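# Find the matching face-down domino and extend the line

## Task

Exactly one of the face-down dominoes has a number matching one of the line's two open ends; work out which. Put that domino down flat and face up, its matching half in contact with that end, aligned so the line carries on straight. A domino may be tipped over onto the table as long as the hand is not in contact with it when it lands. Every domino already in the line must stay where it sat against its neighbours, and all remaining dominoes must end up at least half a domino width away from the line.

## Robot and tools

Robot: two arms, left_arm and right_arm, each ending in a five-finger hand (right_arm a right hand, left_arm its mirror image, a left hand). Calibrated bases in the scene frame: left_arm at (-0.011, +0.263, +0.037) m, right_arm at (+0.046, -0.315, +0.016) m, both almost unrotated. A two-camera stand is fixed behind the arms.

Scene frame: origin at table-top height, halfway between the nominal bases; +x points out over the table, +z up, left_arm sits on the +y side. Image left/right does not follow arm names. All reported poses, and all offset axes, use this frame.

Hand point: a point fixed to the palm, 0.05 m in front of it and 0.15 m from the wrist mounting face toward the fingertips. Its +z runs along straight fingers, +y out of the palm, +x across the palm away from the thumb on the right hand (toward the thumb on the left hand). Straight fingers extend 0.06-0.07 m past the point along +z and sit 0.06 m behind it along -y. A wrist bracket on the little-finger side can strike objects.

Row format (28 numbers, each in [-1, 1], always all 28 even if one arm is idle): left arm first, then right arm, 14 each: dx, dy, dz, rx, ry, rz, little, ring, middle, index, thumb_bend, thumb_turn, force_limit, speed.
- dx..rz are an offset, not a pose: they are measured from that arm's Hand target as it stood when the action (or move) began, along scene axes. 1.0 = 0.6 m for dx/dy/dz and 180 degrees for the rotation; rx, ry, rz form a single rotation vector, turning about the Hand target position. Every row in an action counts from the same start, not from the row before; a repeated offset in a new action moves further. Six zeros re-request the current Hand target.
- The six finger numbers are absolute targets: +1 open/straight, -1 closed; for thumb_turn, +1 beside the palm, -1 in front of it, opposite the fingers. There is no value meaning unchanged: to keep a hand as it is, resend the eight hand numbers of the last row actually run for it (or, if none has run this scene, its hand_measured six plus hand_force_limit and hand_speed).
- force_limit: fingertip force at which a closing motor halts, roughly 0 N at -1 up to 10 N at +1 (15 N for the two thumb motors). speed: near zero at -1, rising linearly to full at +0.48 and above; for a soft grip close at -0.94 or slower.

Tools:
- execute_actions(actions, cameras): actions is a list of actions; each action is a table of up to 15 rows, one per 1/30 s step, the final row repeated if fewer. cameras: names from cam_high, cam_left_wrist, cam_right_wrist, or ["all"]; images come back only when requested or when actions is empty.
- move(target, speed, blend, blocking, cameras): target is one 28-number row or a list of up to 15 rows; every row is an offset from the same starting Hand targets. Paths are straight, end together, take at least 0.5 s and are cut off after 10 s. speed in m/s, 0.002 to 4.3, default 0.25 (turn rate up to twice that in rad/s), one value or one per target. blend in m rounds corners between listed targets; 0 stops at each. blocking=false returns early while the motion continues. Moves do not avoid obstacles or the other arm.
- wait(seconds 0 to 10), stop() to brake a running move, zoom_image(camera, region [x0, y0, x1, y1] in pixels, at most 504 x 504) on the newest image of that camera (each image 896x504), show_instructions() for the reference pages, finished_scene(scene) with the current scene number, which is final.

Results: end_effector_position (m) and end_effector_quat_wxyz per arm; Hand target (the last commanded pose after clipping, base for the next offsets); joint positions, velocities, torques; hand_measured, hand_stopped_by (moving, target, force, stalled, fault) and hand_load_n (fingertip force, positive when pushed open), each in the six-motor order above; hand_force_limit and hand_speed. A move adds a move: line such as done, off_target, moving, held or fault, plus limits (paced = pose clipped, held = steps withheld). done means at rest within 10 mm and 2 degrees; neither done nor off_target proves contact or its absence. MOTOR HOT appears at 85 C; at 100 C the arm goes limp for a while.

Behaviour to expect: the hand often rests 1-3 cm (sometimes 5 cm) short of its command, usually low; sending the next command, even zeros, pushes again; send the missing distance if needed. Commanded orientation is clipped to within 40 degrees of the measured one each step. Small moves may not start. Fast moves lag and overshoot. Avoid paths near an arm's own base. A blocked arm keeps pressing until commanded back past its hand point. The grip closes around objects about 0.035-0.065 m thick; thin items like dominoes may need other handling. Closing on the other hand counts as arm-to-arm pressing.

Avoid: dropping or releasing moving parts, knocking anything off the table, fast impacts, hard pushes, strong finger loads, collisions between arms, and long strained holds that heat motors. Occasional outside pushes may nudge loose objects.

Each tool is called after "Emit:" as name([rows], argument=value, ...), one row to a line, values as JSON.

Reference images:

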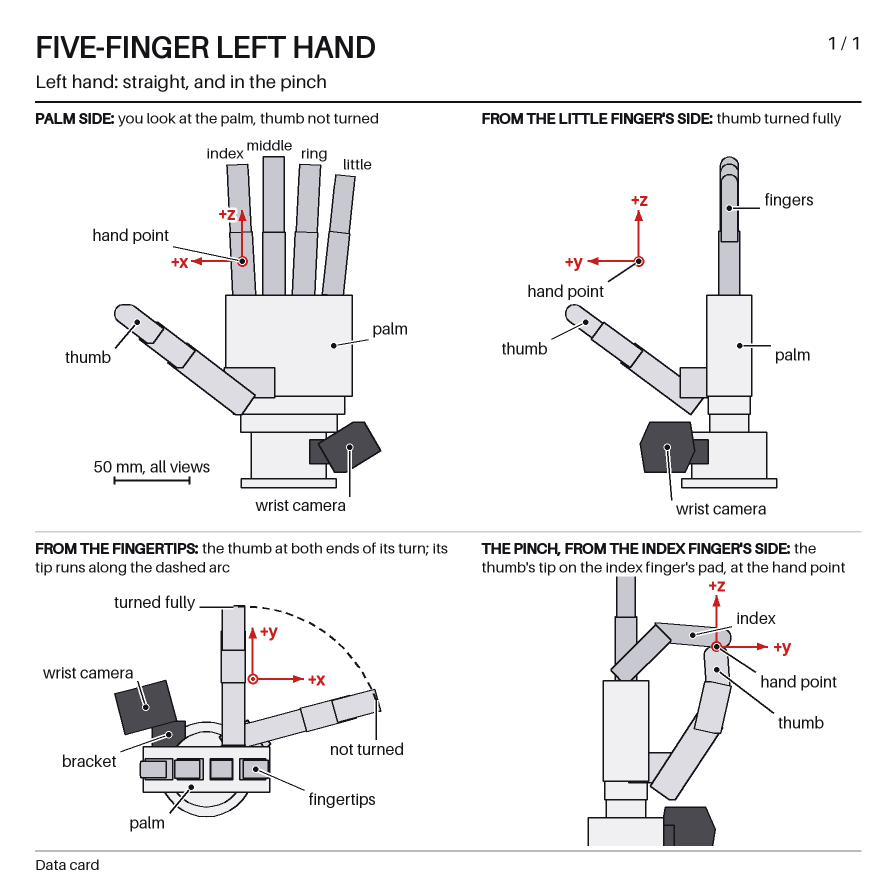

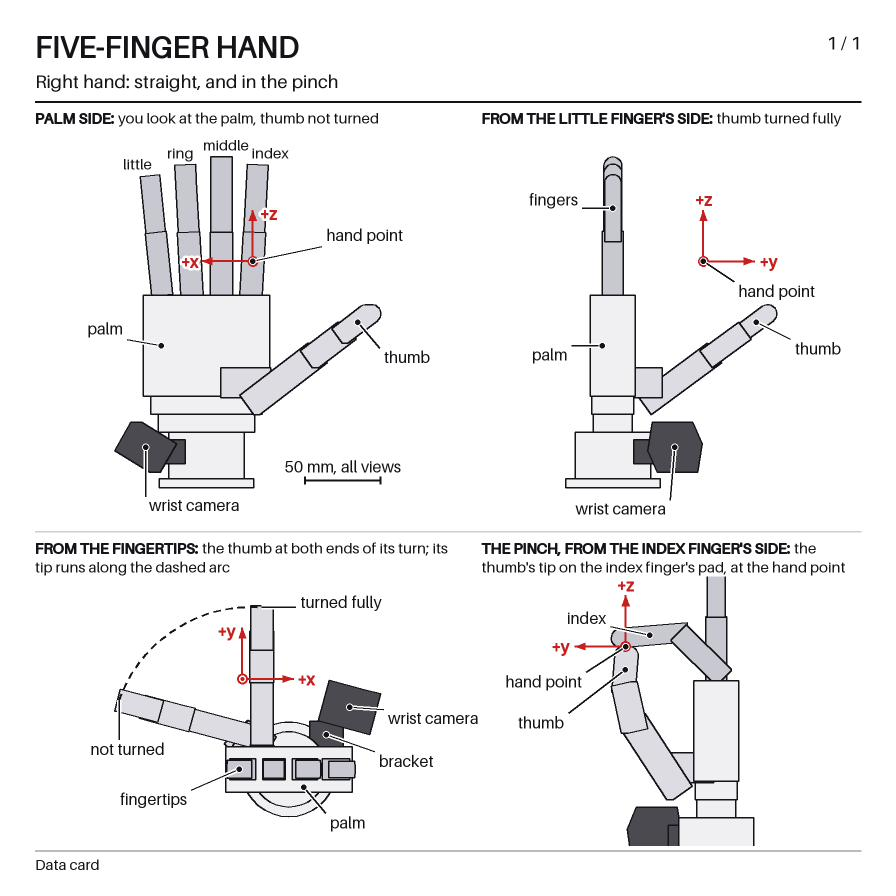

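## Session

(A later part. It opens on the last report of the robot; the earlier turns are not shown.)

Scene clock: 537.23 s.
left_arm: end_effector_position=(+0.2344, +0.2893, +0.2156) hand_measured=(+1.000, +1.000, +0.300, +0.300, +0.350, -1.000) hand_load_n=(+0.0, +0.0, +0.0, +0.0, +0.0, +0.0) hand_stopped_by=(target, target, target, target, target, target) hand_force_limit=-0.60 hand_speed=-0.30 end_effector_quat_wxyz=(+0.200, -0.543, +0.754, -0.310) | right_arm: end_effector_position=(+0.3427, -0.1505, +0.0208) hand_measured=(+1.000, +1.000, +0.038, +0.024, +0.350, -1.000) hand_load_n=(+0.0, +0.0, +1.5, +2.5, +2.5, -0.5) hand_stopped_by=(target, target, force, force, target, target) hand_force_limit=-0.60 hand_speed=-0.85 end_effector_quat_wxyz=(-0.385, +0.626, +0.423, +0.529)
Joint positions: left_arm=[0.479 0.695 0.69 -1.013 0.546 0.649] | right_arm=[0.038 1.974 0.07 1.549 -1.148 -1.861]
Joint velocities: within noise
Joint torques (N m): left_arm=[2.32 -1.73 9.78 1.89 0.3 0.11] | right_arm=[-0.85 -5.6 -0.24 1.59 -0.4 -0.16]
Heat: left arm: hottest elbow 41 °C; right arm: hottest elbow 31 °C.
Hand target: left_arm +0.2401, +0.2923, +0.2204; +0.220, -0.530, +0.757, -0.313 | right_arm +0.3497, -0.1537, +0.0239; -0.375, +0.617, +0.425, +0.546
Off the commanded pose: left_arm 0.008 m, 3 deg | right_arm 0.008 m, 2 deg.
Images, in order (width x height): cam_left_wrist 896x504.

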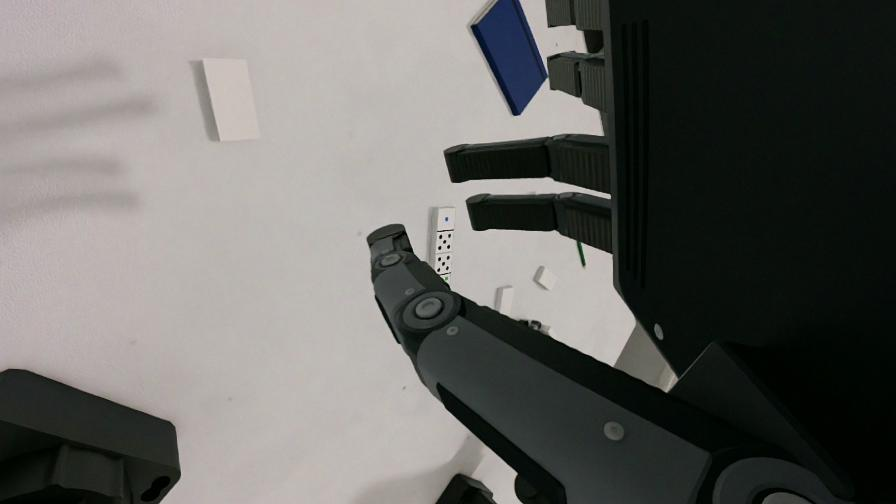

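Emit:
move(target=[0,0,0,0,0,0,1,1,0.3,0.3,0.35,-1,-0.6,-0.3,0.00,0,-0.004,0,0,0,1,1,-0.15,-0.15,0.35,-1,-0.6,-0.85], speed=0.05, cameras=["cam_right_wrist"])

Emit:
zoom_image(camera="cam_right_wrist", region=[400, 200, 560, 360])

Scene clock: 547.43 s.
left_arm: end_effector_position=(+0.2344, +0.2893, +0.2156) hand_measured=(+1.000, +1.000, +0.300, +0.300, +0.350, -1.000) hand_load_n=(+0.0, +0.0, +0.0, +0.0, +0.0, +0.0) hand_stopped_by=(target, target, target, target, target, target) hand_force_limit=-0.60 hand_speed=-0.30 end_effector_quat_wxyz=(+0.200, -0.543, +0.754, -0.310) | right_arm: end_effector_position=(+0.3446, -0.1504, +0.0187) hand_measured=(+1.000, +1.000, +0.038, +0.024, +0.350, -1.000) hand_load_n=(+0.0, +0.0, +1.5, +2.5, +2.5, -0.5) hand_stopped_by=(target, target, force, force, target, target) hand_force_limit=-0.60 hand_speed=-0.85 end_effector_quat_wxyz=(-0.384, +0.626, +0.424, +0.529)
Joint positions: left_arm=[0.479 0.695 0.69 -1.013 0.546 0.649] | right_arm=[0.038 1.984 0.077 1.549 -1.148 -1.867]
Joint torques (N m): left_arm=[2.43 -1.67 9.78 1.91 0.29 0.11] | right_arm=[-0.85 -5.66 -0.61 1.55 -0.44 -0.17]
Heat: left arm: hottest elbow 41 °C; right arm: hottest elbow 31 °C.
Hand target: left_arm +0.2401, +0.2923, +0.2204; +0.220, -0.530, +0.757, -0.313 | right_arm +0.3497, -0.1537, +0.0214; -0.375, +0.617, +0.425, +0.546
Off the commanded pose: left_arm 0.008 m, 3 deg | right_arm 0.007 m, 2 deg.
joint sent to its limit (right arm) — joint 4 (wrist pitch), upper limit. The joint targets still meet the commanded pose.
move: off_target (left_arm)
Images, in order (width x height): cam_right_wrist 896x504.

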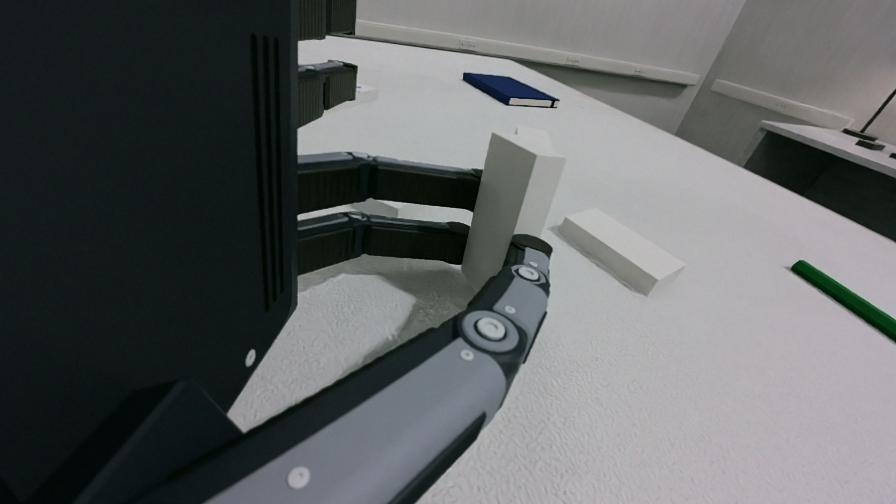

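Scaled by 3.150.

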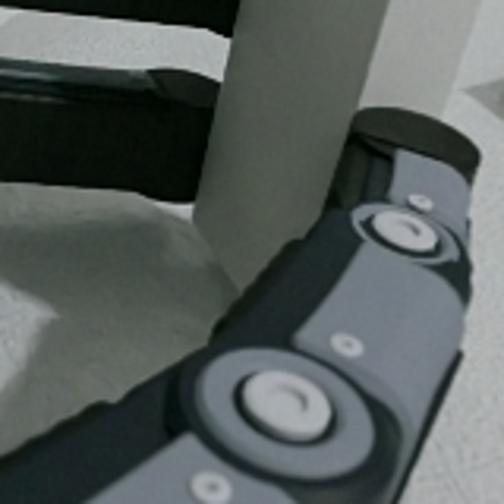

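Emit:
move(target=[0,0,0,0,0,0,1,1,0.3,0.3,0.35,-1,-0.6,-0.3,0,0,0,0,0,0,1,1,0.45,0.45,0.65,-1,-0.6,-0.6], speed=0.05, cameras=["cam_right_wrist"])

Scene clock: 558.80 s.
left_arm: end_effector_position=(+0.2344, +0.2893, +0.2156) hand_measured=(+1.000, +1.000, +0.300, +0.300, +0.350, -1.000) hand_load_n=(+0.0, +0.0, +0.0, +0.0, +0.0, +0.0) hand_stopped_by=(target, target, target, target, target, target) hand_force_limit=-0.60 hand_speed=-0.30 end_effector_quat_wxyz=(+0.200, -0.543, +0.754, -0.310) | right_arm: end_effector_position=(+0.3447, -0.1504, +0.0187) hand_measured=(+1.000, +1.000, +0.450, +0.450, +0.650, -1.000) hand_load_n=(+0.0, +0.0, -0.5, +0.0, +0.5, +0.5) hand_stopped_by=(target, target, target, target, target, target) hand_force_limit=-0.60 hand_speed=-0.60 end_effector_quat_wxyz=(-0.384, +0.626, +0.425, +0.530)
Joint positions: left_arm=[0.479 0.695 0.69 -1.013 0.546 0.649] | right_arm=[0.038 1.984 0.077 1.549 -1.148 -1.869]
Joint torques (N m): left_arm=[2.2 -1.85 9.76 1.89 0.3 0.11] | right_arm=[-0.85 -5.71 -0.62 1.57 -0.45 -0.15]
Heat: left arm: hottest elbow 41 °C; right arm: hottest elbow 30 °C.
Hand target: left_arm +0.2401, +0.2923, +0.2204; +0.220, -0.530, +0.757, -0.313 | right_arm +0.3497, -0.1537, +0.0214; -0.375, +0.617, +0.425, +0.546
Off the commanded pose: left_arm 0.008 m, 3 deg | right_arm 0.007 m, 2 deg.
joint sent to its limit (right arm) — joint 4 (wrist pitch), upper limit. The joint targets still meet the commanded pose.
move: off_target (left_arm)
Images, in order (width x height): cam_right_wrist 896x504.

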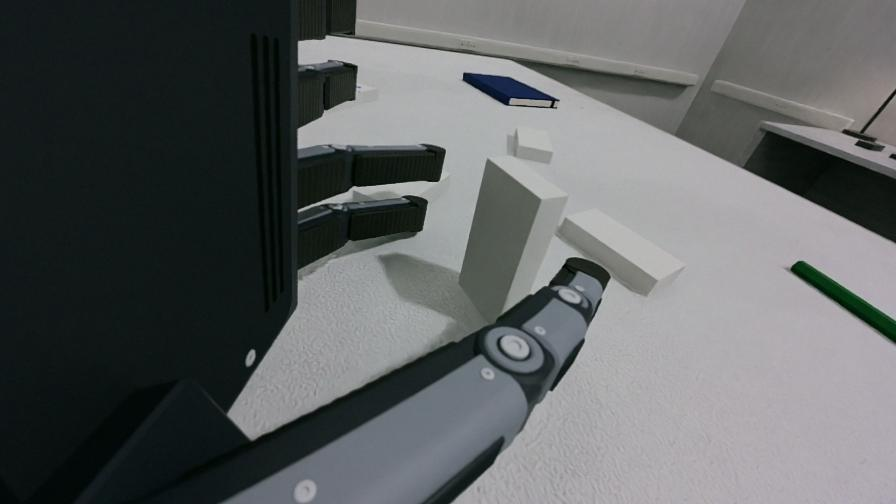

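Emit:
move([
  [0,0,0,0,0,0,1,1,0.3,0.3,0.35,-1,-0.6,-0.3,0,0,0.15,0,0,0,1,1,0.45,0.45,0.65,-1,-0.6,-0.6],
  [0,0,0,0,0,0,1,1,0.3,0.3,0.35,-1,-0.6,-0.3,0.1667,0,0.15,0,0,0,1,1,1,1,0.65,-1,-0.6,0],
], speed=[0.1,0.2], cameras=["cam_high","cam_right_wrist"])

Scene clock: 570.17 s.
left_arm: end_effector_position=(+0.2344, +0.2893, +0.2156) hand_measured=(+1.000, +1.000, +0.300, +0.300, +0.350, -1.000) hand_load_n=(+0.0, +0.0, +0.0, +0.0, +0.0, +0.0) hand_stopped_by=(target, target, target, target, target, target) hand_force_limit=-0.60 hand_speed=-0.30 end_effector_quat_wxyz=(+0.200, -0.543, +0.754, -0.310) | right_arm: end_effector_position=(+0.4317, -0.1549, +0.0983) hand_measured=(+1.000, +1.000, +1.000, +1.000, +0.650, -1.000) hand_load_n=(+0.0, +0.0, +0.0, +0.0, +0.0, +0.0) hand_stopped_by=(target, target, target, target, target, target) hand_force_limit=-0.60 hand_speed=0.00 end_effector_quat_wxyz=(-0.385, +0.630, +0.416, +0.530)
Joint positions: left_arm=[0.479 0.695 0.69 -1.013 0.546 0.649] | right_arm=[0.009 1.421 0.291 0.765 -1.163 -1.864]
Joint torques (N m): left_arm=[2.26 -1.73 9.84 1.89 0.31 0.11] | right_arm=[0.32 -4.66 8.66 1.54 -0.23 0.03]
Heat: left arm: hottest elbow 41 °C; right arm: hottest elbow 31 °C.
Hand target: left_arm +0.2401, +0.2923, +0.2204; +0.220, -0.530, +0.757, -0.313 | right_arm +0.4498, -0.1537, +0.1114; -0.375, +0.617, +0.425, +0.546
Off the commanded pose: left_arm 0.008 m, 3 deg | right_arm 0.022 m, 3 deg.
move: off_target (left_arm, right_arm); target 2's new numbers were sent with right_arm's hand 0.022 m and 3 deg from that target
Images, in order (width x height): cam_high 896x504, cam_right_wrist 896x504.

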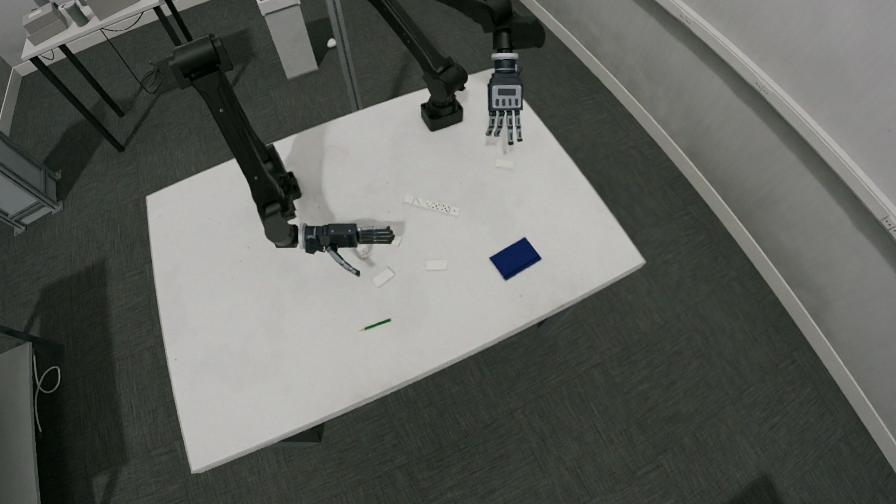

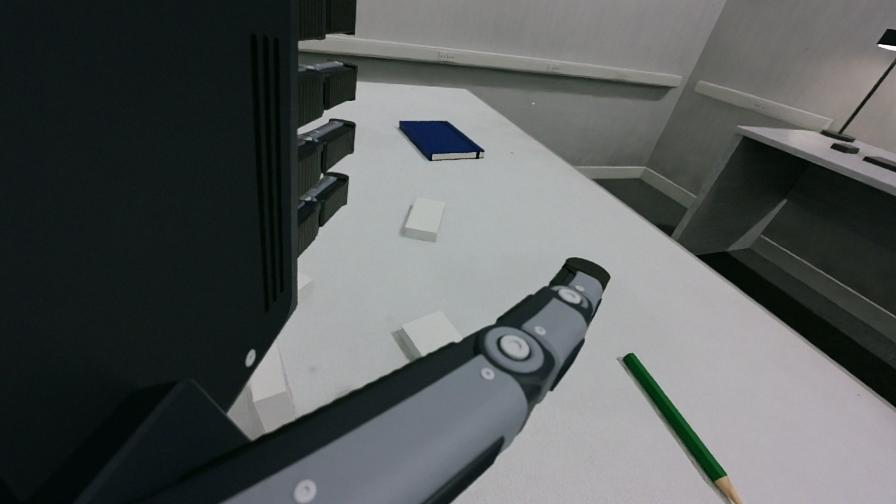

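Emit:
zoom_image(camera="cam_high", region=[325, 215, 425, 290])

Scaled by 5.040.

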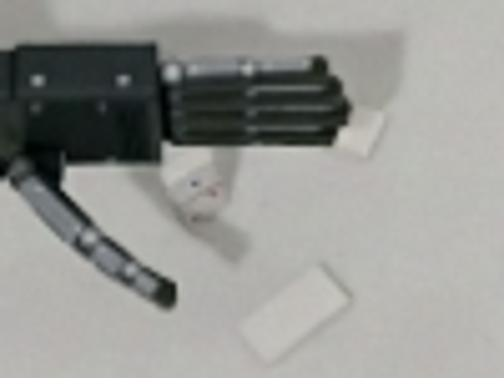

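Emit:
move([
  [0,0,0,0,0,0,1,1,0.3,0.3,0.35,-1,-0.6,-0.3,0.06,0,0,0,0,0,1,1,1,1,0.65,-1,-0.6,0],
  [0,0,0,0,0,0,1,1,0.3,0.3,0.35,-1,-0.6,-0.3,0.06,0,-0.1,0,0,0,1,1,1,1,0.65,-1,-0.6,0],
], speed=[0.15,0.12], cameras=["cam_high","cam_right_wrist"])

Emit:
zoom_image(camera="cam_high", region=[325, 215, 425, 290])

Scene clock: 587.93 s.
left_arm: end_effector_position=(+0.2344, +0.2893, +0.2156) hand_measured=(+1.000, +1.000, +0.300, +0.300, +0.350, -1.000) hand_load_n=(-0.5, +0.0, +0.0, +0.0, +0.0, +0.0) hand_stopped_by=(target, target, target, target, target, target) hand_force_limit=-0.60 hand_speed=-0.30 end_effector_quat_wxyz=(+0.200, -0.543, +0.754, -0.310) | right_arm: end_effector_position=(+0.4717, -0.1540, +0.0448) hand_measured=(+1.000, +1.000, +1.000, +1.000, +0.650, -1.000) hand_load_n=(+0.0, +0.0, -0.5, +0.0, +0.0, +0.0) hand_stopped_by=(target, target, target, target, target, target) hand_force_limit=-0.60 hand_speed=0.00 end_effector_quat_wxyz=(-0.381, +0.627, +0.420, +0.534)
Joint positions: left_arm=[0.479 0.695 0.69 -1.013 0.546 0.649] | right_arm=[0.009 1.763 0.387 1.017 -1.163 -1.874]
Joint torques (N m): left_arm=[2.14 -1.79 9.78 1.89 0.3 0.11] | right_arm=[0.15 -7.65 5.86 1.54 -0.32 0.11]
Heat: left arm: hottest elbow 41 °C; right arm: hottest elbow 32 °C.
Hand target: left_arm +0.2401, +0.2923, +0.2204; +0.220, -0.530, +0.757, -0.313 | right_arm +0.4857, -0.1537, +0.0515; -0.375, +0.617, +0.425, +0.546
Off the commanded pose: left_arm 0.008 m, 3 deg | right_arm 0.016 m, 2 deg.
move: off_target (left_arm, right_arm)
Images, in order (width x height): cam_high 896x504, cam_right_wrist 896x504.

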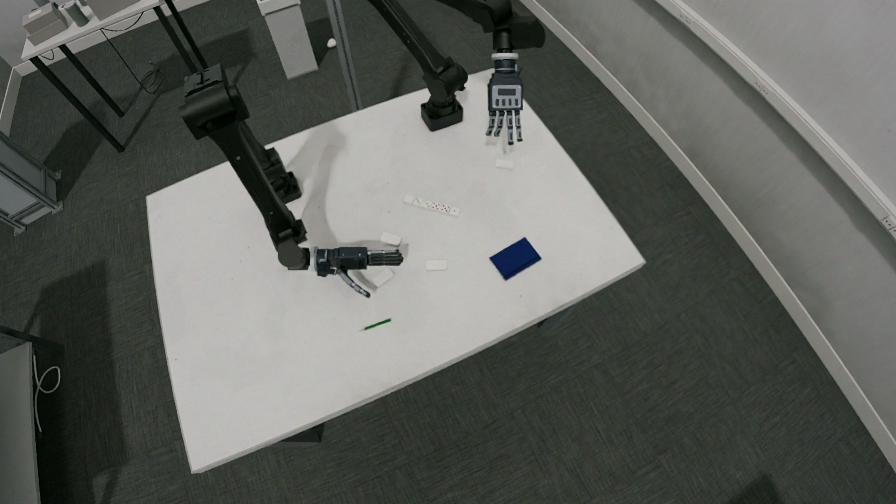

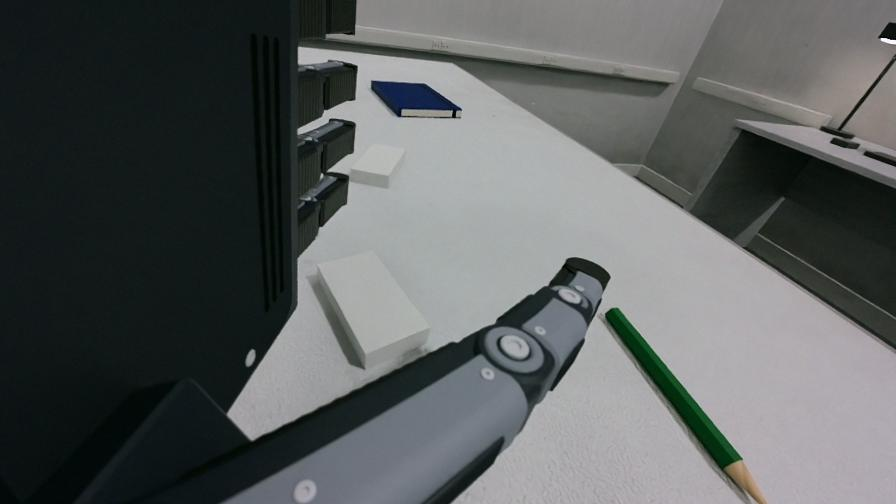

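Scaled by 5.040.

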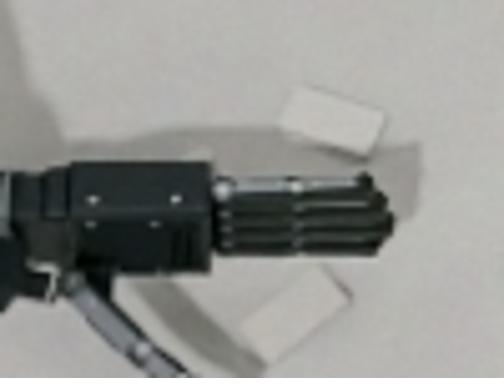

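Emit:
move(target=[0,0,0,0,0,0,1,1,0.3,0.3,0.35,-1,-0.6,-0.3,-0.1167,0,0.0,0,0,0,1,1,1,1,0.65,-1,-0.6,0], speed=0.07, cameras=["cam_high","cam_right_wrist"])

Emit:
zoom_image(camera="cam_high", region=[325, 200, 425, 275])

Scene clock: 599.60 s.
left_arm: end_effector_position=(+0.2344, +0.2893, +0.2156) hand_measured=(+1.000, +1.000, +0.300, +0.300, +0.350, -1.000) hand_load_n=(+0.0, +0.0, +0.0, +0.0, +0.0, +0.0) hand_stopped_by=(target, target, target, target, target, target) hand_force_limit=-0.60 hand_speed=-0.30 end_effector_quat_wxyz=(+0.200, -0.543, +0.754, -0.310) | right_arm: end_effector_position=(+0.4152, -0.1557, +0.0405) hand_measured=(+1.000, +1.000, +1.000, +1.000, +0.650, -1.000) hand_load_n=(+0.0, +0.0, +0.0, +0.0, +0.0, +0.0) hand_stopped_by=(target, target, target, target, target, target) hand_force_limit=-0.60 hand_speed=0.00 end_effector_quat_wxyz=(-0.380, +0.627, +0.419, +0.535)
Joint positions: left_arm=[0.479 0.695 0.69 -1.013 0.546 0.649] | right_arm=[0.009 1.751 0.235 1.162 -1.16 -1.867]
Joint torques (N m): left_arm=[2.14 -1.73 9.8 1.87 0.29 0.11] | right_arm=[0.73 -9.23 1.65 1.54 -0.21 0.11]
Heat: left arm: hottest elbow 41 °C; right arm: hottest elbow 32 °C.
Hand target: left_arm +0.2401, +0.2923, +0.2204; +0.220, -0.530, +0.757, -0.313 | right_arm +0.4158, -0.1537, +0.0516; -0.375, +0.617, +0.425, +0.546
Off the commanded pose: left_arm 0.008 m, 3 deg | right_arm 0.011 m, 2 deg.
move: off_target (left_arm, right_arm)
Images, in order (width x height): cam_high 896x504, cam_right_wrist 896x504.

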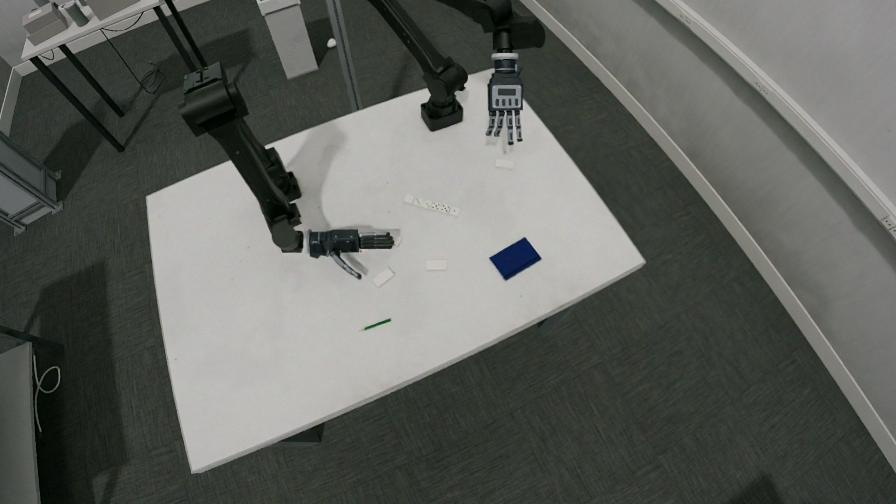

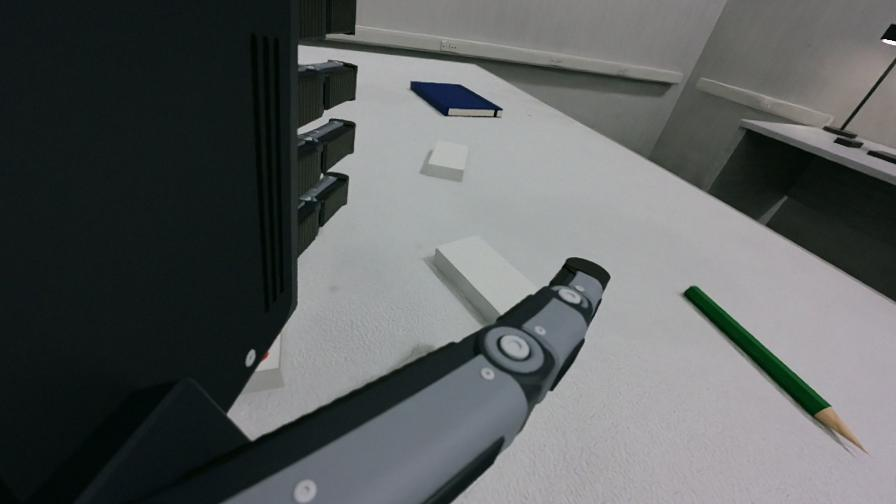

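Scaled by 5.040.

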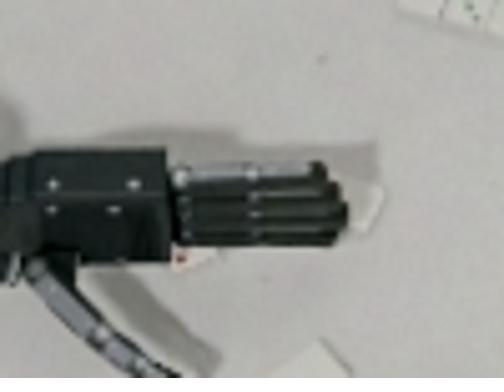

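Emit:
move([
  [0,0,0,0,0,0,1,1,0.3,0.3,0.35,-1,-0.6,-0.3,0,0,0.25,0,0,0,1,1,1,1,0.65,-1,-0.6,0],
  [0,0,0,0,0,0,1,1,0.3,0.3,0.35,-1,-0.6,-0.3,-0.2763,-0.5105,0.2807,0.6203,0.1223,-0.6436,1,1,0.3,0.3,0.35,-1,-0.6,0],
], speed=[0.15,0.4], blend=[0.03,0], cameras=["cam_high","cam_left_wrist"])

Emit:
zoom_image(camera="cam_high", region=[325, 180, 485, 290])

Scene clock: 621.03 s.
left_arm: end_effector_position=(+0.2344, +0.2893, +0.2156) hand_measured=(+1.000, +1.000, +0.300, +0.300, +0.350, -1.000) hand_load_n=(+0.0, +0.0, +0.0, +0.0, +0.0, +0.0) hand_stopped_by=(target, target, target, target, target, target) hand_force_limit=-0.60 hand_speed=-0.30 end_effector_quat_wxyz=(+0.200, -0.543, +0.754, -0.310) | right_arm: end_effector_position=(+0.3792, -0.2159, +0.1947) hand_measured=(+1.000, +1.000, +1.000, +1.000, +0.650, -1.000) hand_load_n=(+0.0, +0.0, +0.0, +0.0, +0.0, +0.0) hand_stopped_by=(target, target, target, target, target, target) hand_force_limit=-0.60 hand_speed=0.00 end_effector_quat_wxyz=(-0.366, +0.644, +0.176, +0.648)
Joint positions: left_arm=[0.479 0.695 0.69 -1.013 0.546 0.649] | right_arm=[-0.034 0.764 0.048 0.871 -0.794 -1.212]
Joint torques (N m): left_arm=[2.26 -1.79 9.81 1.88 0.3 0.12] | right_arm=[0.32 1.55 10.09 0.55 -0.13 -0.15]
Heat: left arm: hottest elbow 41 °C; right arm: hottest elbow 31 °C.
Hand target: left_arm +0.2401, +0.2923, +0.2204; +0.220, -0.530, +0.757, -0.313 | right_arm +0.3848, -0.2165, +0.1996; -0.361, +0.643, +0.180, +0.651 (not the last commanded pose)
Off the commanded pose: left_arm 0.008 m, 3 deg | right_arm 0.277 m, 131 deg.
move: held (right_arm; a check stopped the path), off_target (left_arm); path passed 1 of 2 targets; target 2's new numbers were not sent; limits=held
pose unreachable (right arm): on one or more control steps of this call, first in action 0 (counted from 0), this arm could not follow its commanded pose, so it was not sent that pose on those steps. It may still have moved: this result reports where it is.
cause: moving toward the commanded pose would bring two parts of the arm too close to each other (joints 2 (shoulder) and 3 (elbow) lie between them).
Images, in order (width x height): cam_high 896x504, cam_left_wrist 896x504.

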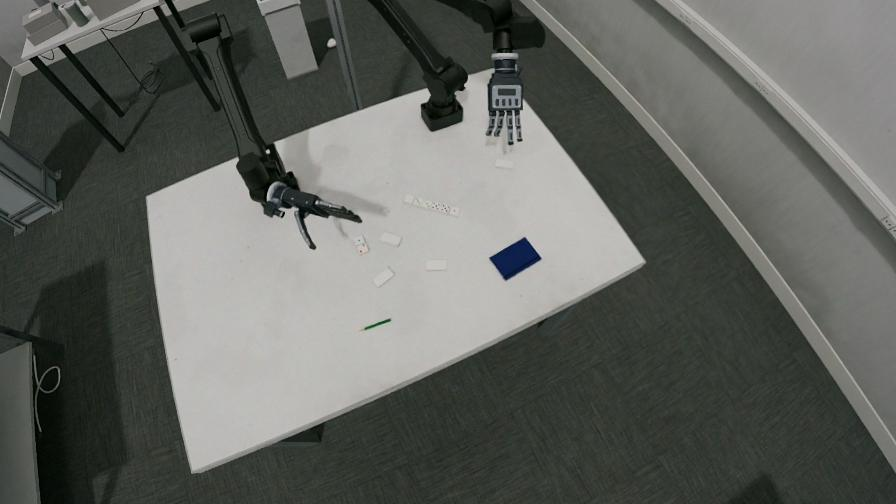

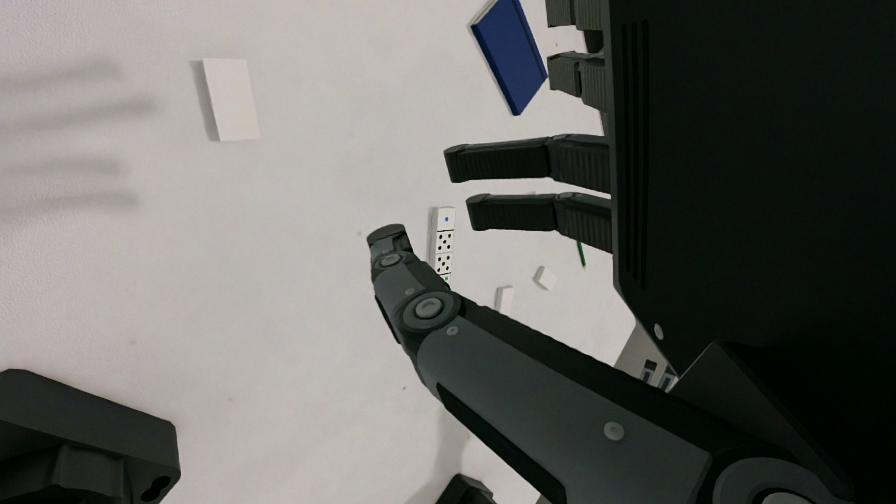

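Scaled by 3.150.

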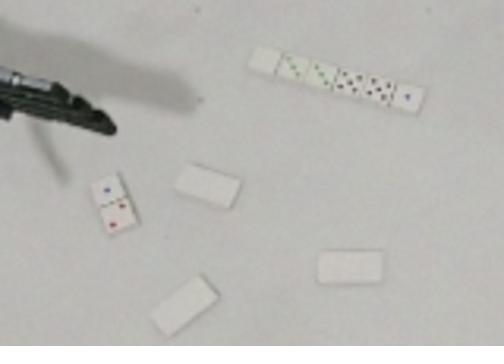

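Emit:
move([
  [0,0,0,0,0,0,1,1,0.3,0.3,0.35,-1,-0.6,-0.3,0.06,-0.05,0.05,0.12,0.095,-0.086,1,1,1,1,0.65,-1,-0.6,0],
  [0,0,0,0,0,0,1,1,0.3,0.3,0.35,-1,-0.6,-0.3,0.0,-0.306,0.035,0.3587,0.2851,-0.2568,1,1,1,1,0.65,-1,-0.6,0],
], speed=[0.3,0.35], blend=[0.03,0], cameras=["cam_high","cam_right_wrist"])

Scene clock: 634.70 s.
left_arm: end_effector_position=(+0.2344, +0.2893, +0.2156) hand_measured=(+1.000, +1.000, +0.300, +0.300, +0.350, -1.000) hand_load_n=(+0.0, +0.0, +0.0, +0.0, +0.0, +0.0) hand_stopped_by=(target, target, target, target, target, target) hand_force_limit=-0.60 hand_speed=-0.30 end_effector_quat_wxyz=(+0.200, -0.543, +0.754, -0.310) | right_arm: end_effector_position=(+0.3715, -0.3877, +0.1857) hand_measured=(+1.000, +1.000, +1.000, +1.000, +0.650, -1.000) hand_load_n=(+0.0, +0.0, +0.0, +0.0, +0.0, +0.0) hand_stopped_by=(target, target, target, target, target, target) hand_force_limit=-0.60 hand_speed=0.00 end_effector_quat_wxyz=(-0.400, +0.588, -0.588, +0.385)
Joint positions: left_arm=[0.479 0.695 0.69 -1.013 0.546 0.649] | right_arm=[-0.576 0.65 0.436 -0.247 -0.533 -0.228]
Joint torques (N m): left_arm=[2.26 -1.85 9.76 1.92 0.3 0.12] | right_arm=[-0.91 0.32 16.55 0.61 -0.42 0.13]
Heat: left arm: hottest elbow 41 °C; right arm: hottest elbow 33 °C.
Hand target: left_arm +0.2401, +0.2923, +0.2204; +0.220, -0.530, +0.757, -0.313 | right_arm +0.3848, -0.4002, +0.2206; -0.406, +0.580, -0.579, +0.405
Off the commanded pose: left_arm 0.008 m, 3 deg | right_arm 0.039 m, 3 deg.
move: off_target (left_arm, right_arm)
Images, in order (width x height): cam_high 896x504, cam_right_wrist 896x504.

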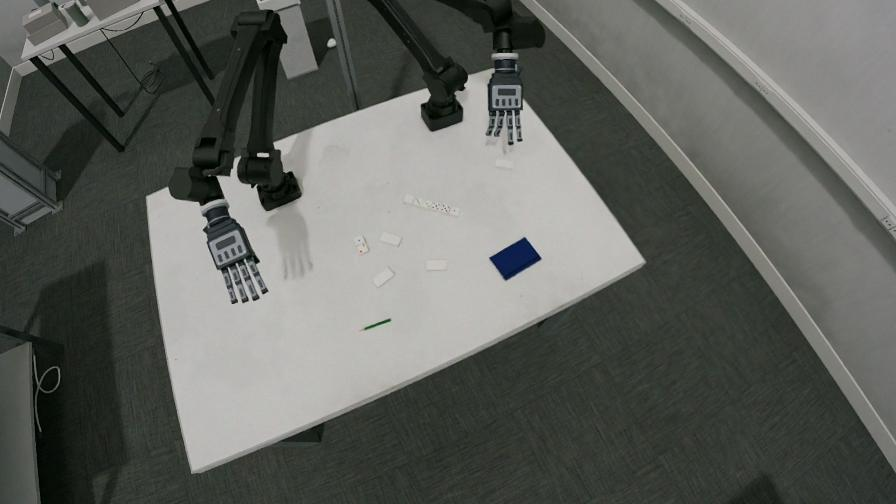

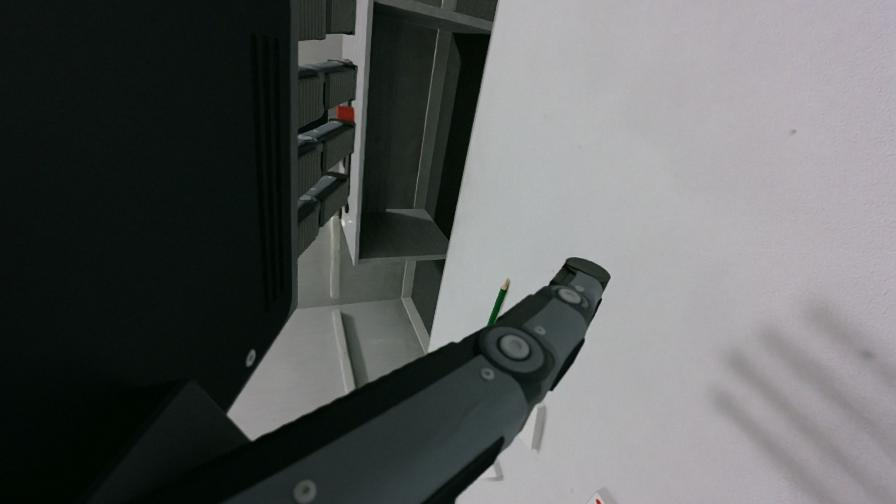

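Emit:
move([
  [0.138,-0.724,-0.184,-0.1212,-0.0844,-0.3825,1,1,0.3,0.3,0.35,-1,-0.6,-0.3,-0.01,0.01,-0.08,0,0,0,1,1,1,1,0.65,-1,-0.6,0],
], speed=0.35, cameras=["cam_high","cam_left_wrist"])

Scene clock: 654.93 s.
left_arm: end_effector_position=(+0.3027, -0.1256, +0.0939) hand_measured=(+1.000, +1.000, +0.300, +0.300, +0.350, -1.000) hand_load_n=(+0.0, +0.0, +0.0, +0.0, +0.0, +0.0) hand_stopped_by=(target, target, target, target, target, target) hand_force_limit=-0.60 hand_speed=-0.30 end_effector_quat_wxyz=(-0.023, -0.027, +0.830, -0.556) | right_arm: end_effector_position=(+0.3752, -0.3900, +0.1708) hand_measured=(+1.000, +1.000, +1.000, +1.000, +0.650, -1.000) hand_load_n=(+0.0, +0.0, +0.0, +0.0, +0.5, +0.0) hand_stopped_by=(target, target, target, target, target, target) hand_force_limit=-0.60 hand_speed=0.00 end_effector_quat_wxyz=(-0.404, +0.584, -0.580, +0.399)
Joint positions: left_arm=[-0.589 1.595 0.779 0.168 0.89 0.457] | right_arm=[-0.576 0.668 0.383 -0.14 -0.531 -0.223]
Joint torques (N m): left_arm=[1.85 -9.58 11.51 2.29 0.47 0.19] | right_arm=[-0.26 0.38 10.5 1.85 -0.12 0.12]
Heat: left arm: hottest elbow 41 °C; right arm: hottest elbow 38 °C.
Hand target: left_arm +0.3229, -0.1421, +0.1101; +0.000, +0.000, +0.820, -0.573 | right_arm +0.3789, -0.3941, +0.1726; -0.406, +0.580, -0.579, +0.405
Off the commanded pose: left_arm 0.031 m, 5 deg | right_arm 0.006 m, 1 deg.
move: off_target (left_arm)
Images, in order (width x height): cam_high 896x504, cam_left_wrist 896x504.

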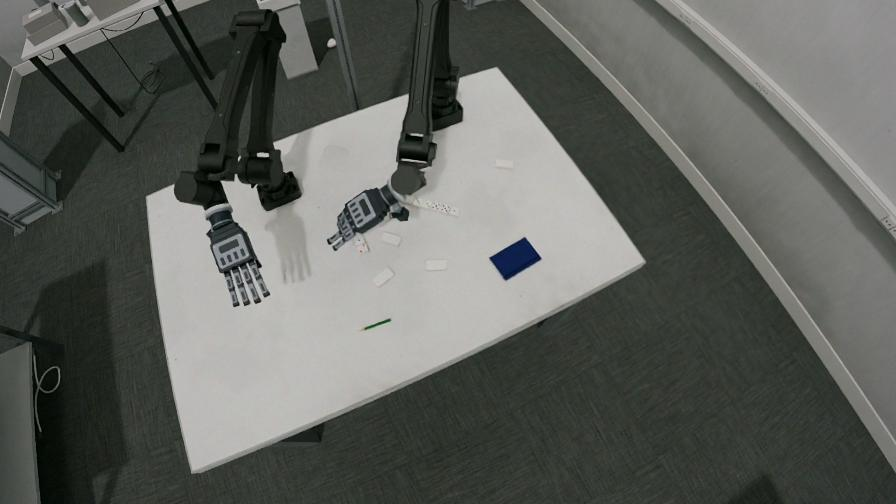

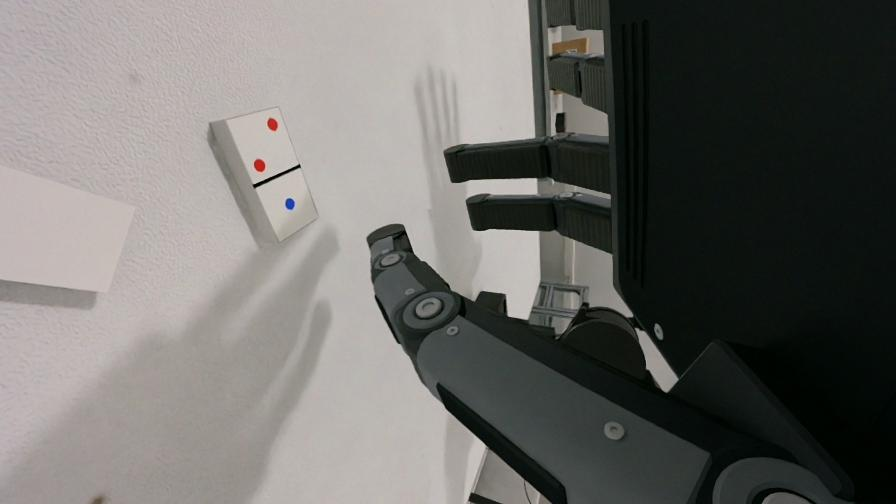

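Emit:
move([
  [0.0133,-0.0133,-0.1,0,0,-0.039,1,1,0.3,0.3,0.35,-1,-0.6,-0.3,0,0,0,0,0,0,1,1,1,1,0.65,-1,-0.6,0],
], speed=0.15, cameras=["cam_left_wrist"])

Scene clock: 674.97 s.
left_arm: end_effector_position=(+0.3099, -0.1386, +0.0370) hand_measured=(+1.000, +1.000, +0.300, +0.300, +0.350, -1.000) hand_load_n=(+0.0, +0.0, -0.5, +0.0, +0.0, +0.0) hand_stopped_by=(target, target, target, target, target, target) hand_force_limit=-0.60 hand_speed=-0.30 end_effector_quat_wxyz=(-0.058, +0.028, +0.827, -0.558) | right_arm: end_effector_position=(+0.3752, -0.3900, +0.1708) hand_measured=(+1.000, +1.000, +1.000, +1.000, +0.650, -1.000) hand_load_n=(+0.0, +0.0, +0.0, +0.0, +0.0, +0.0) hand_stopped_by=(target, target, target, target, target, target) hand_force_limit=-0.60 hand_speed=0.00 end_effector_quat_wxyz=(-0.404, +0.584, -0.580, +0.399)
Joint positions: left_arm=[-0.589 1.795 0.855 0.193 0.994 0.591] | right_arm=[-0.576 0.668 0.383 -0.14 -0.531 -0.223]
Joint torques (N m): left_arm=[2.61 -11.81 10 1.63 0.55 0.2] | right_arm=[-0.15 0.38 10.47 1.84 -0.12 0.13]
Heat: left arm: hottest elbow 42 °C; right arm: hottest elbow 37 °C.
Hand target: left_arm +0.3310, -0.1501, +0.0500; -0.035, +0.050, +0.818, -0.572 | right_arm +0.3789, -0.3941, +0.1726; -0.406, +0.580, -0.579, +0.405
Off the commanded pose: left_arm 0.027 m, 4 deg | right_arm 0.006 m, 1 deg.
move: off_target (left_arm)
Images, in order (width x height): cam_left_wrist 896x504.

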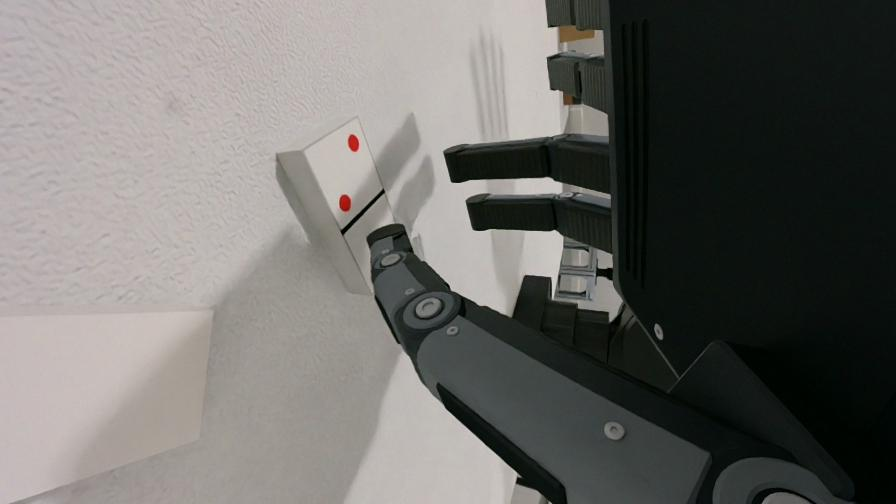

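Emit:
move([
  [0.027,0.03,0.01,0,0,0,1,1,0.3,0.3,0.35,-1,-0.6,-0.3,0,0,0,0,0,0,1,1,1,1,0.65,-1,-0.6,0],
], speed=0.15, cameras=["cam_left_wrist"])

Scene clock: 687.20 s.
left_arm: end_effector_position=(+0.3285, -0.1221, +0.0410) hand_measured=(+1.000, +1.000, +0.300, +0.300, +0.350, -1.000) hand_load_n=(+0.0, -0.5, +0.0, +0.0, +0.0, +0.0) hand_stopped_by=(target, target, target, target, target, target) hand_force_limit=-0.60 hand_speed=-0.30 end_effector_quat_wxyz=(-0.053, +0.031, +0.825, -0.562) | right_arm: end_effector_position=(+0.3752, -0.3900, +0.1708) hand_measured=(+1.000, +1.000, +1.000, +1.000, +0.650, -1.000) hand_load_n=(+0.0, +0.0, +0.0, +0.0, +0.5, +0.0) hand_stopped_by=(target, target, target, target, target, target) hand_force_limit=-0.60 hand_speed=0.00 end_effector_quat_wxyz=(-0.404, +0.584, -0.580, +0.399)
Joint positions: left_arm=[-0.536 1.795 0.878 0.131 1.033 0.654] | right_arm=[-0.576 0.668 0.383 -0.14 -0.531 -0.223]
Joint torques (N m): left_arm=[2.43 -12.51 10.35 0.69 0.59 0.18] | right_arm=[-0.21 0.38 10.47 1.84 -0.12 0.13]
Heat: left arm: hottest elbow 43 °C; right arm: hottest elbow 37 °C.
Hand target: left_arm +0.3471, -0.1320, +0.0559; -0.035, +0.050, +0.818, -0.572 | right_arm +0.3789, -0.3941, +0.1726; -0.406, +0.580, -0.579, +0.405
Off the commanded pose: left_arm 0.026 m, 3 deg | right_arm 0.006 m, 1 deg.
move: off_target (left_arm)
Images, in order (width x height): cam_left_wrist 896x504.

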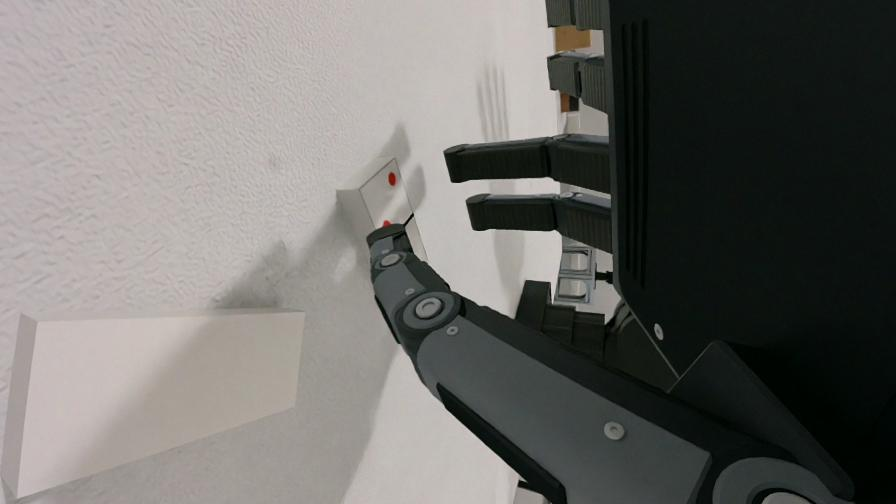

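Emit:
move([
  [-0.018,-0.0117,-0.022,0,0,0,1,1,0.3,0.3,0.35,-1,-0.6,-0.3,0,0,0,0,0,0,1,1,1,1,0.65,-1,-0.6,0],
], speed=0.1, cameras=["cam_left_wrist"])

Scene clock: 693.90 s.
left_arm: end_effector_position=(+0.3284, -0.1304, +0.0390) hand_measured=(+1.000, +1.000, +0.300, +0.300, +0.350, -1.000) hand_load_n=(+0.0, +0.0, +0.0, +0.0, +0.0, +0.0) hand_stopped_by=(target, target, target, target, target, target) hand_force_limit=-0.60 hand_speed=-0.30 end_effector_quat_wxyz=(-0.043, +0.043, +0.823, -0.565) | right_arm: end_effector_position=(+0.3752, -0.3900, +0.1708) hand_measured=(+1.000, +1.000, +1.000, +1.000, +0.650, -1.000) hand_load_n=(+0.0, +0.0, -0.5, +0.0, +0.0, +0.0) hand_stopped_by=(target, target, target, target, target, target) hand_force_limit=-0.60 hand_speed=0.00 end_effector_quat_wxyz=(-0.404, +0.584, -0.580, +0.399)
Joint positions: left_arm=[-0.553 1.803 0.878 0.17 1.022 0.654] | right_arm=[-0.576 0.668 0.383 -0.14 -0.531 -0.223]
Joint torques (N m): left_arm=[1.9 -11.52 8.09 2.11 0.31 -0.15] | right_arm=[-0.21 0.44 10.5 1.83 -0.12 0.13]
Heat: left arm: hottest elbow 44 °C; right arm: hottest elbow 36 °C.
Hand target: left_arm +0.3362, -0.1391, +0.0429; -0.035, +0.050, +0.818, -0.572 | right_arm +0.3789, -0.3941, +0.1726; -0.406, +0.580, -0.579, +0.405
Off the commanded pose: left_arm 0.012 m, 2 deg | right_arm 0.006 m, 1 deg.
move: off_target (left_arm)
Images, in order (width x height): cam_left_wrist 896x504.

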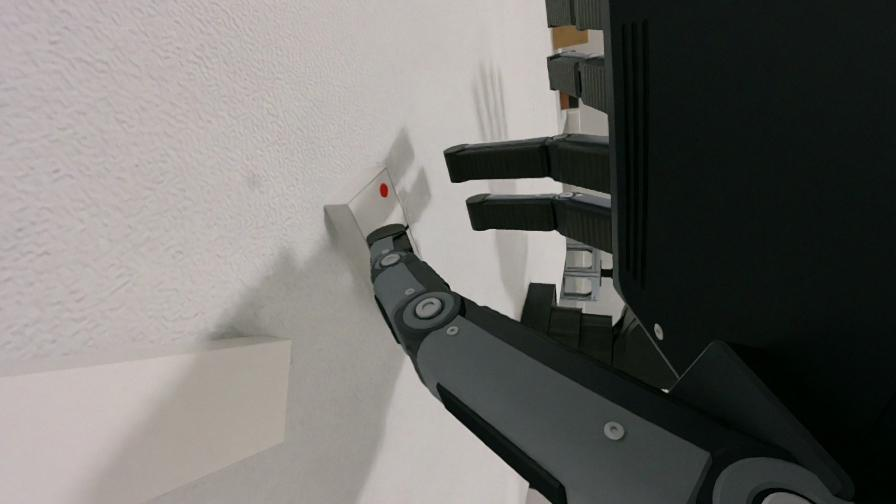

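Emit:
move([
  [-0.025,0.014,-0.02,0,0,0,1,1,0.3,0.3,0.35,-1,-0.6,-0.3,0,0,0,0,0,0,1,1,1,1,0.65,-1,-0.6,0],
], speed=0.1, cameras=["cam_left_wrist"])

Scene clock: 700.70 s.
left_arm: end_effector_position=(+0.3219, -0.1269, +0.0324) hand_measured=(+1.000, +1.000, +0.300, +0.300, +0.350, -1.000) hand_load_n=(+0.0, +0.0, +0.0, +0.0, +0.0, +0.0) hand_stopped_by=(target, target, target, target, target, target) hand_force_limit=-0.60 hand_speed=-0.30 end_effector_quat_wxyz=(-0.035, +0.048, +0.820, -0.569) | right_arm: end_effector_position=(+0.3752, -0.3900, +0.1708) hand_measured=(+1.000, +1.000, +1.000, +1.000, +0.650, -1.000) hand_load_n=(+0.0, -0.5, +0.0, +0.0, +0.0, +0.0) hand_stopped_by=(target, target, target, target, target, target) hand_force_limit=-0.60 hand_speed=0.00 end_effector_quat_wxyz=(-0.404, +0.584, -0.580, +0.399)
Joint positions: left_arm=[-0.554 1.804 0.842 0.226 1.02 0.654] | right_arm=[-0.576 0.668 0.383 -0.14 -0.531 -0.223]
Joint torques (N m): left_arm=[1.85 -11.28 6.11 2.13 0.3 -0.16] | right_arm=[-0.15 0.32 10.5 1.87 -0.12 0.12]
Heat: left arm: hottest elbow 44 °C; right arm: hottest elbow 36 °C.
Hand target: left_arm +0.3212, -0.1307, +0.0307; -0.035, +0.050, +0.818, -0.572 | right_arm +0.3789, -0.3941, +0.1726; -0.406, +0.580, -0.579, +0.405
Off the commanded pose: left_arm 0.004 m, 0 deg | right_arm 0.006 m, 1 deg.
move: done
Images, in order (width x height): cam_left_wrist 896x504.

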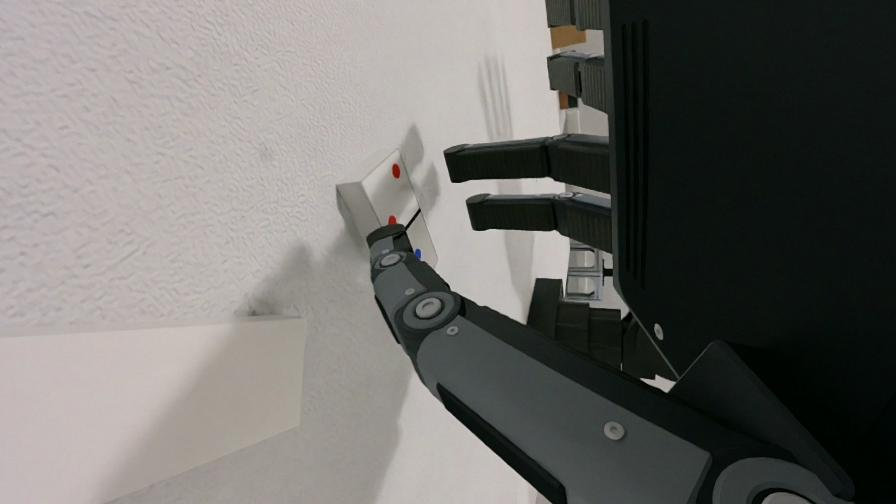

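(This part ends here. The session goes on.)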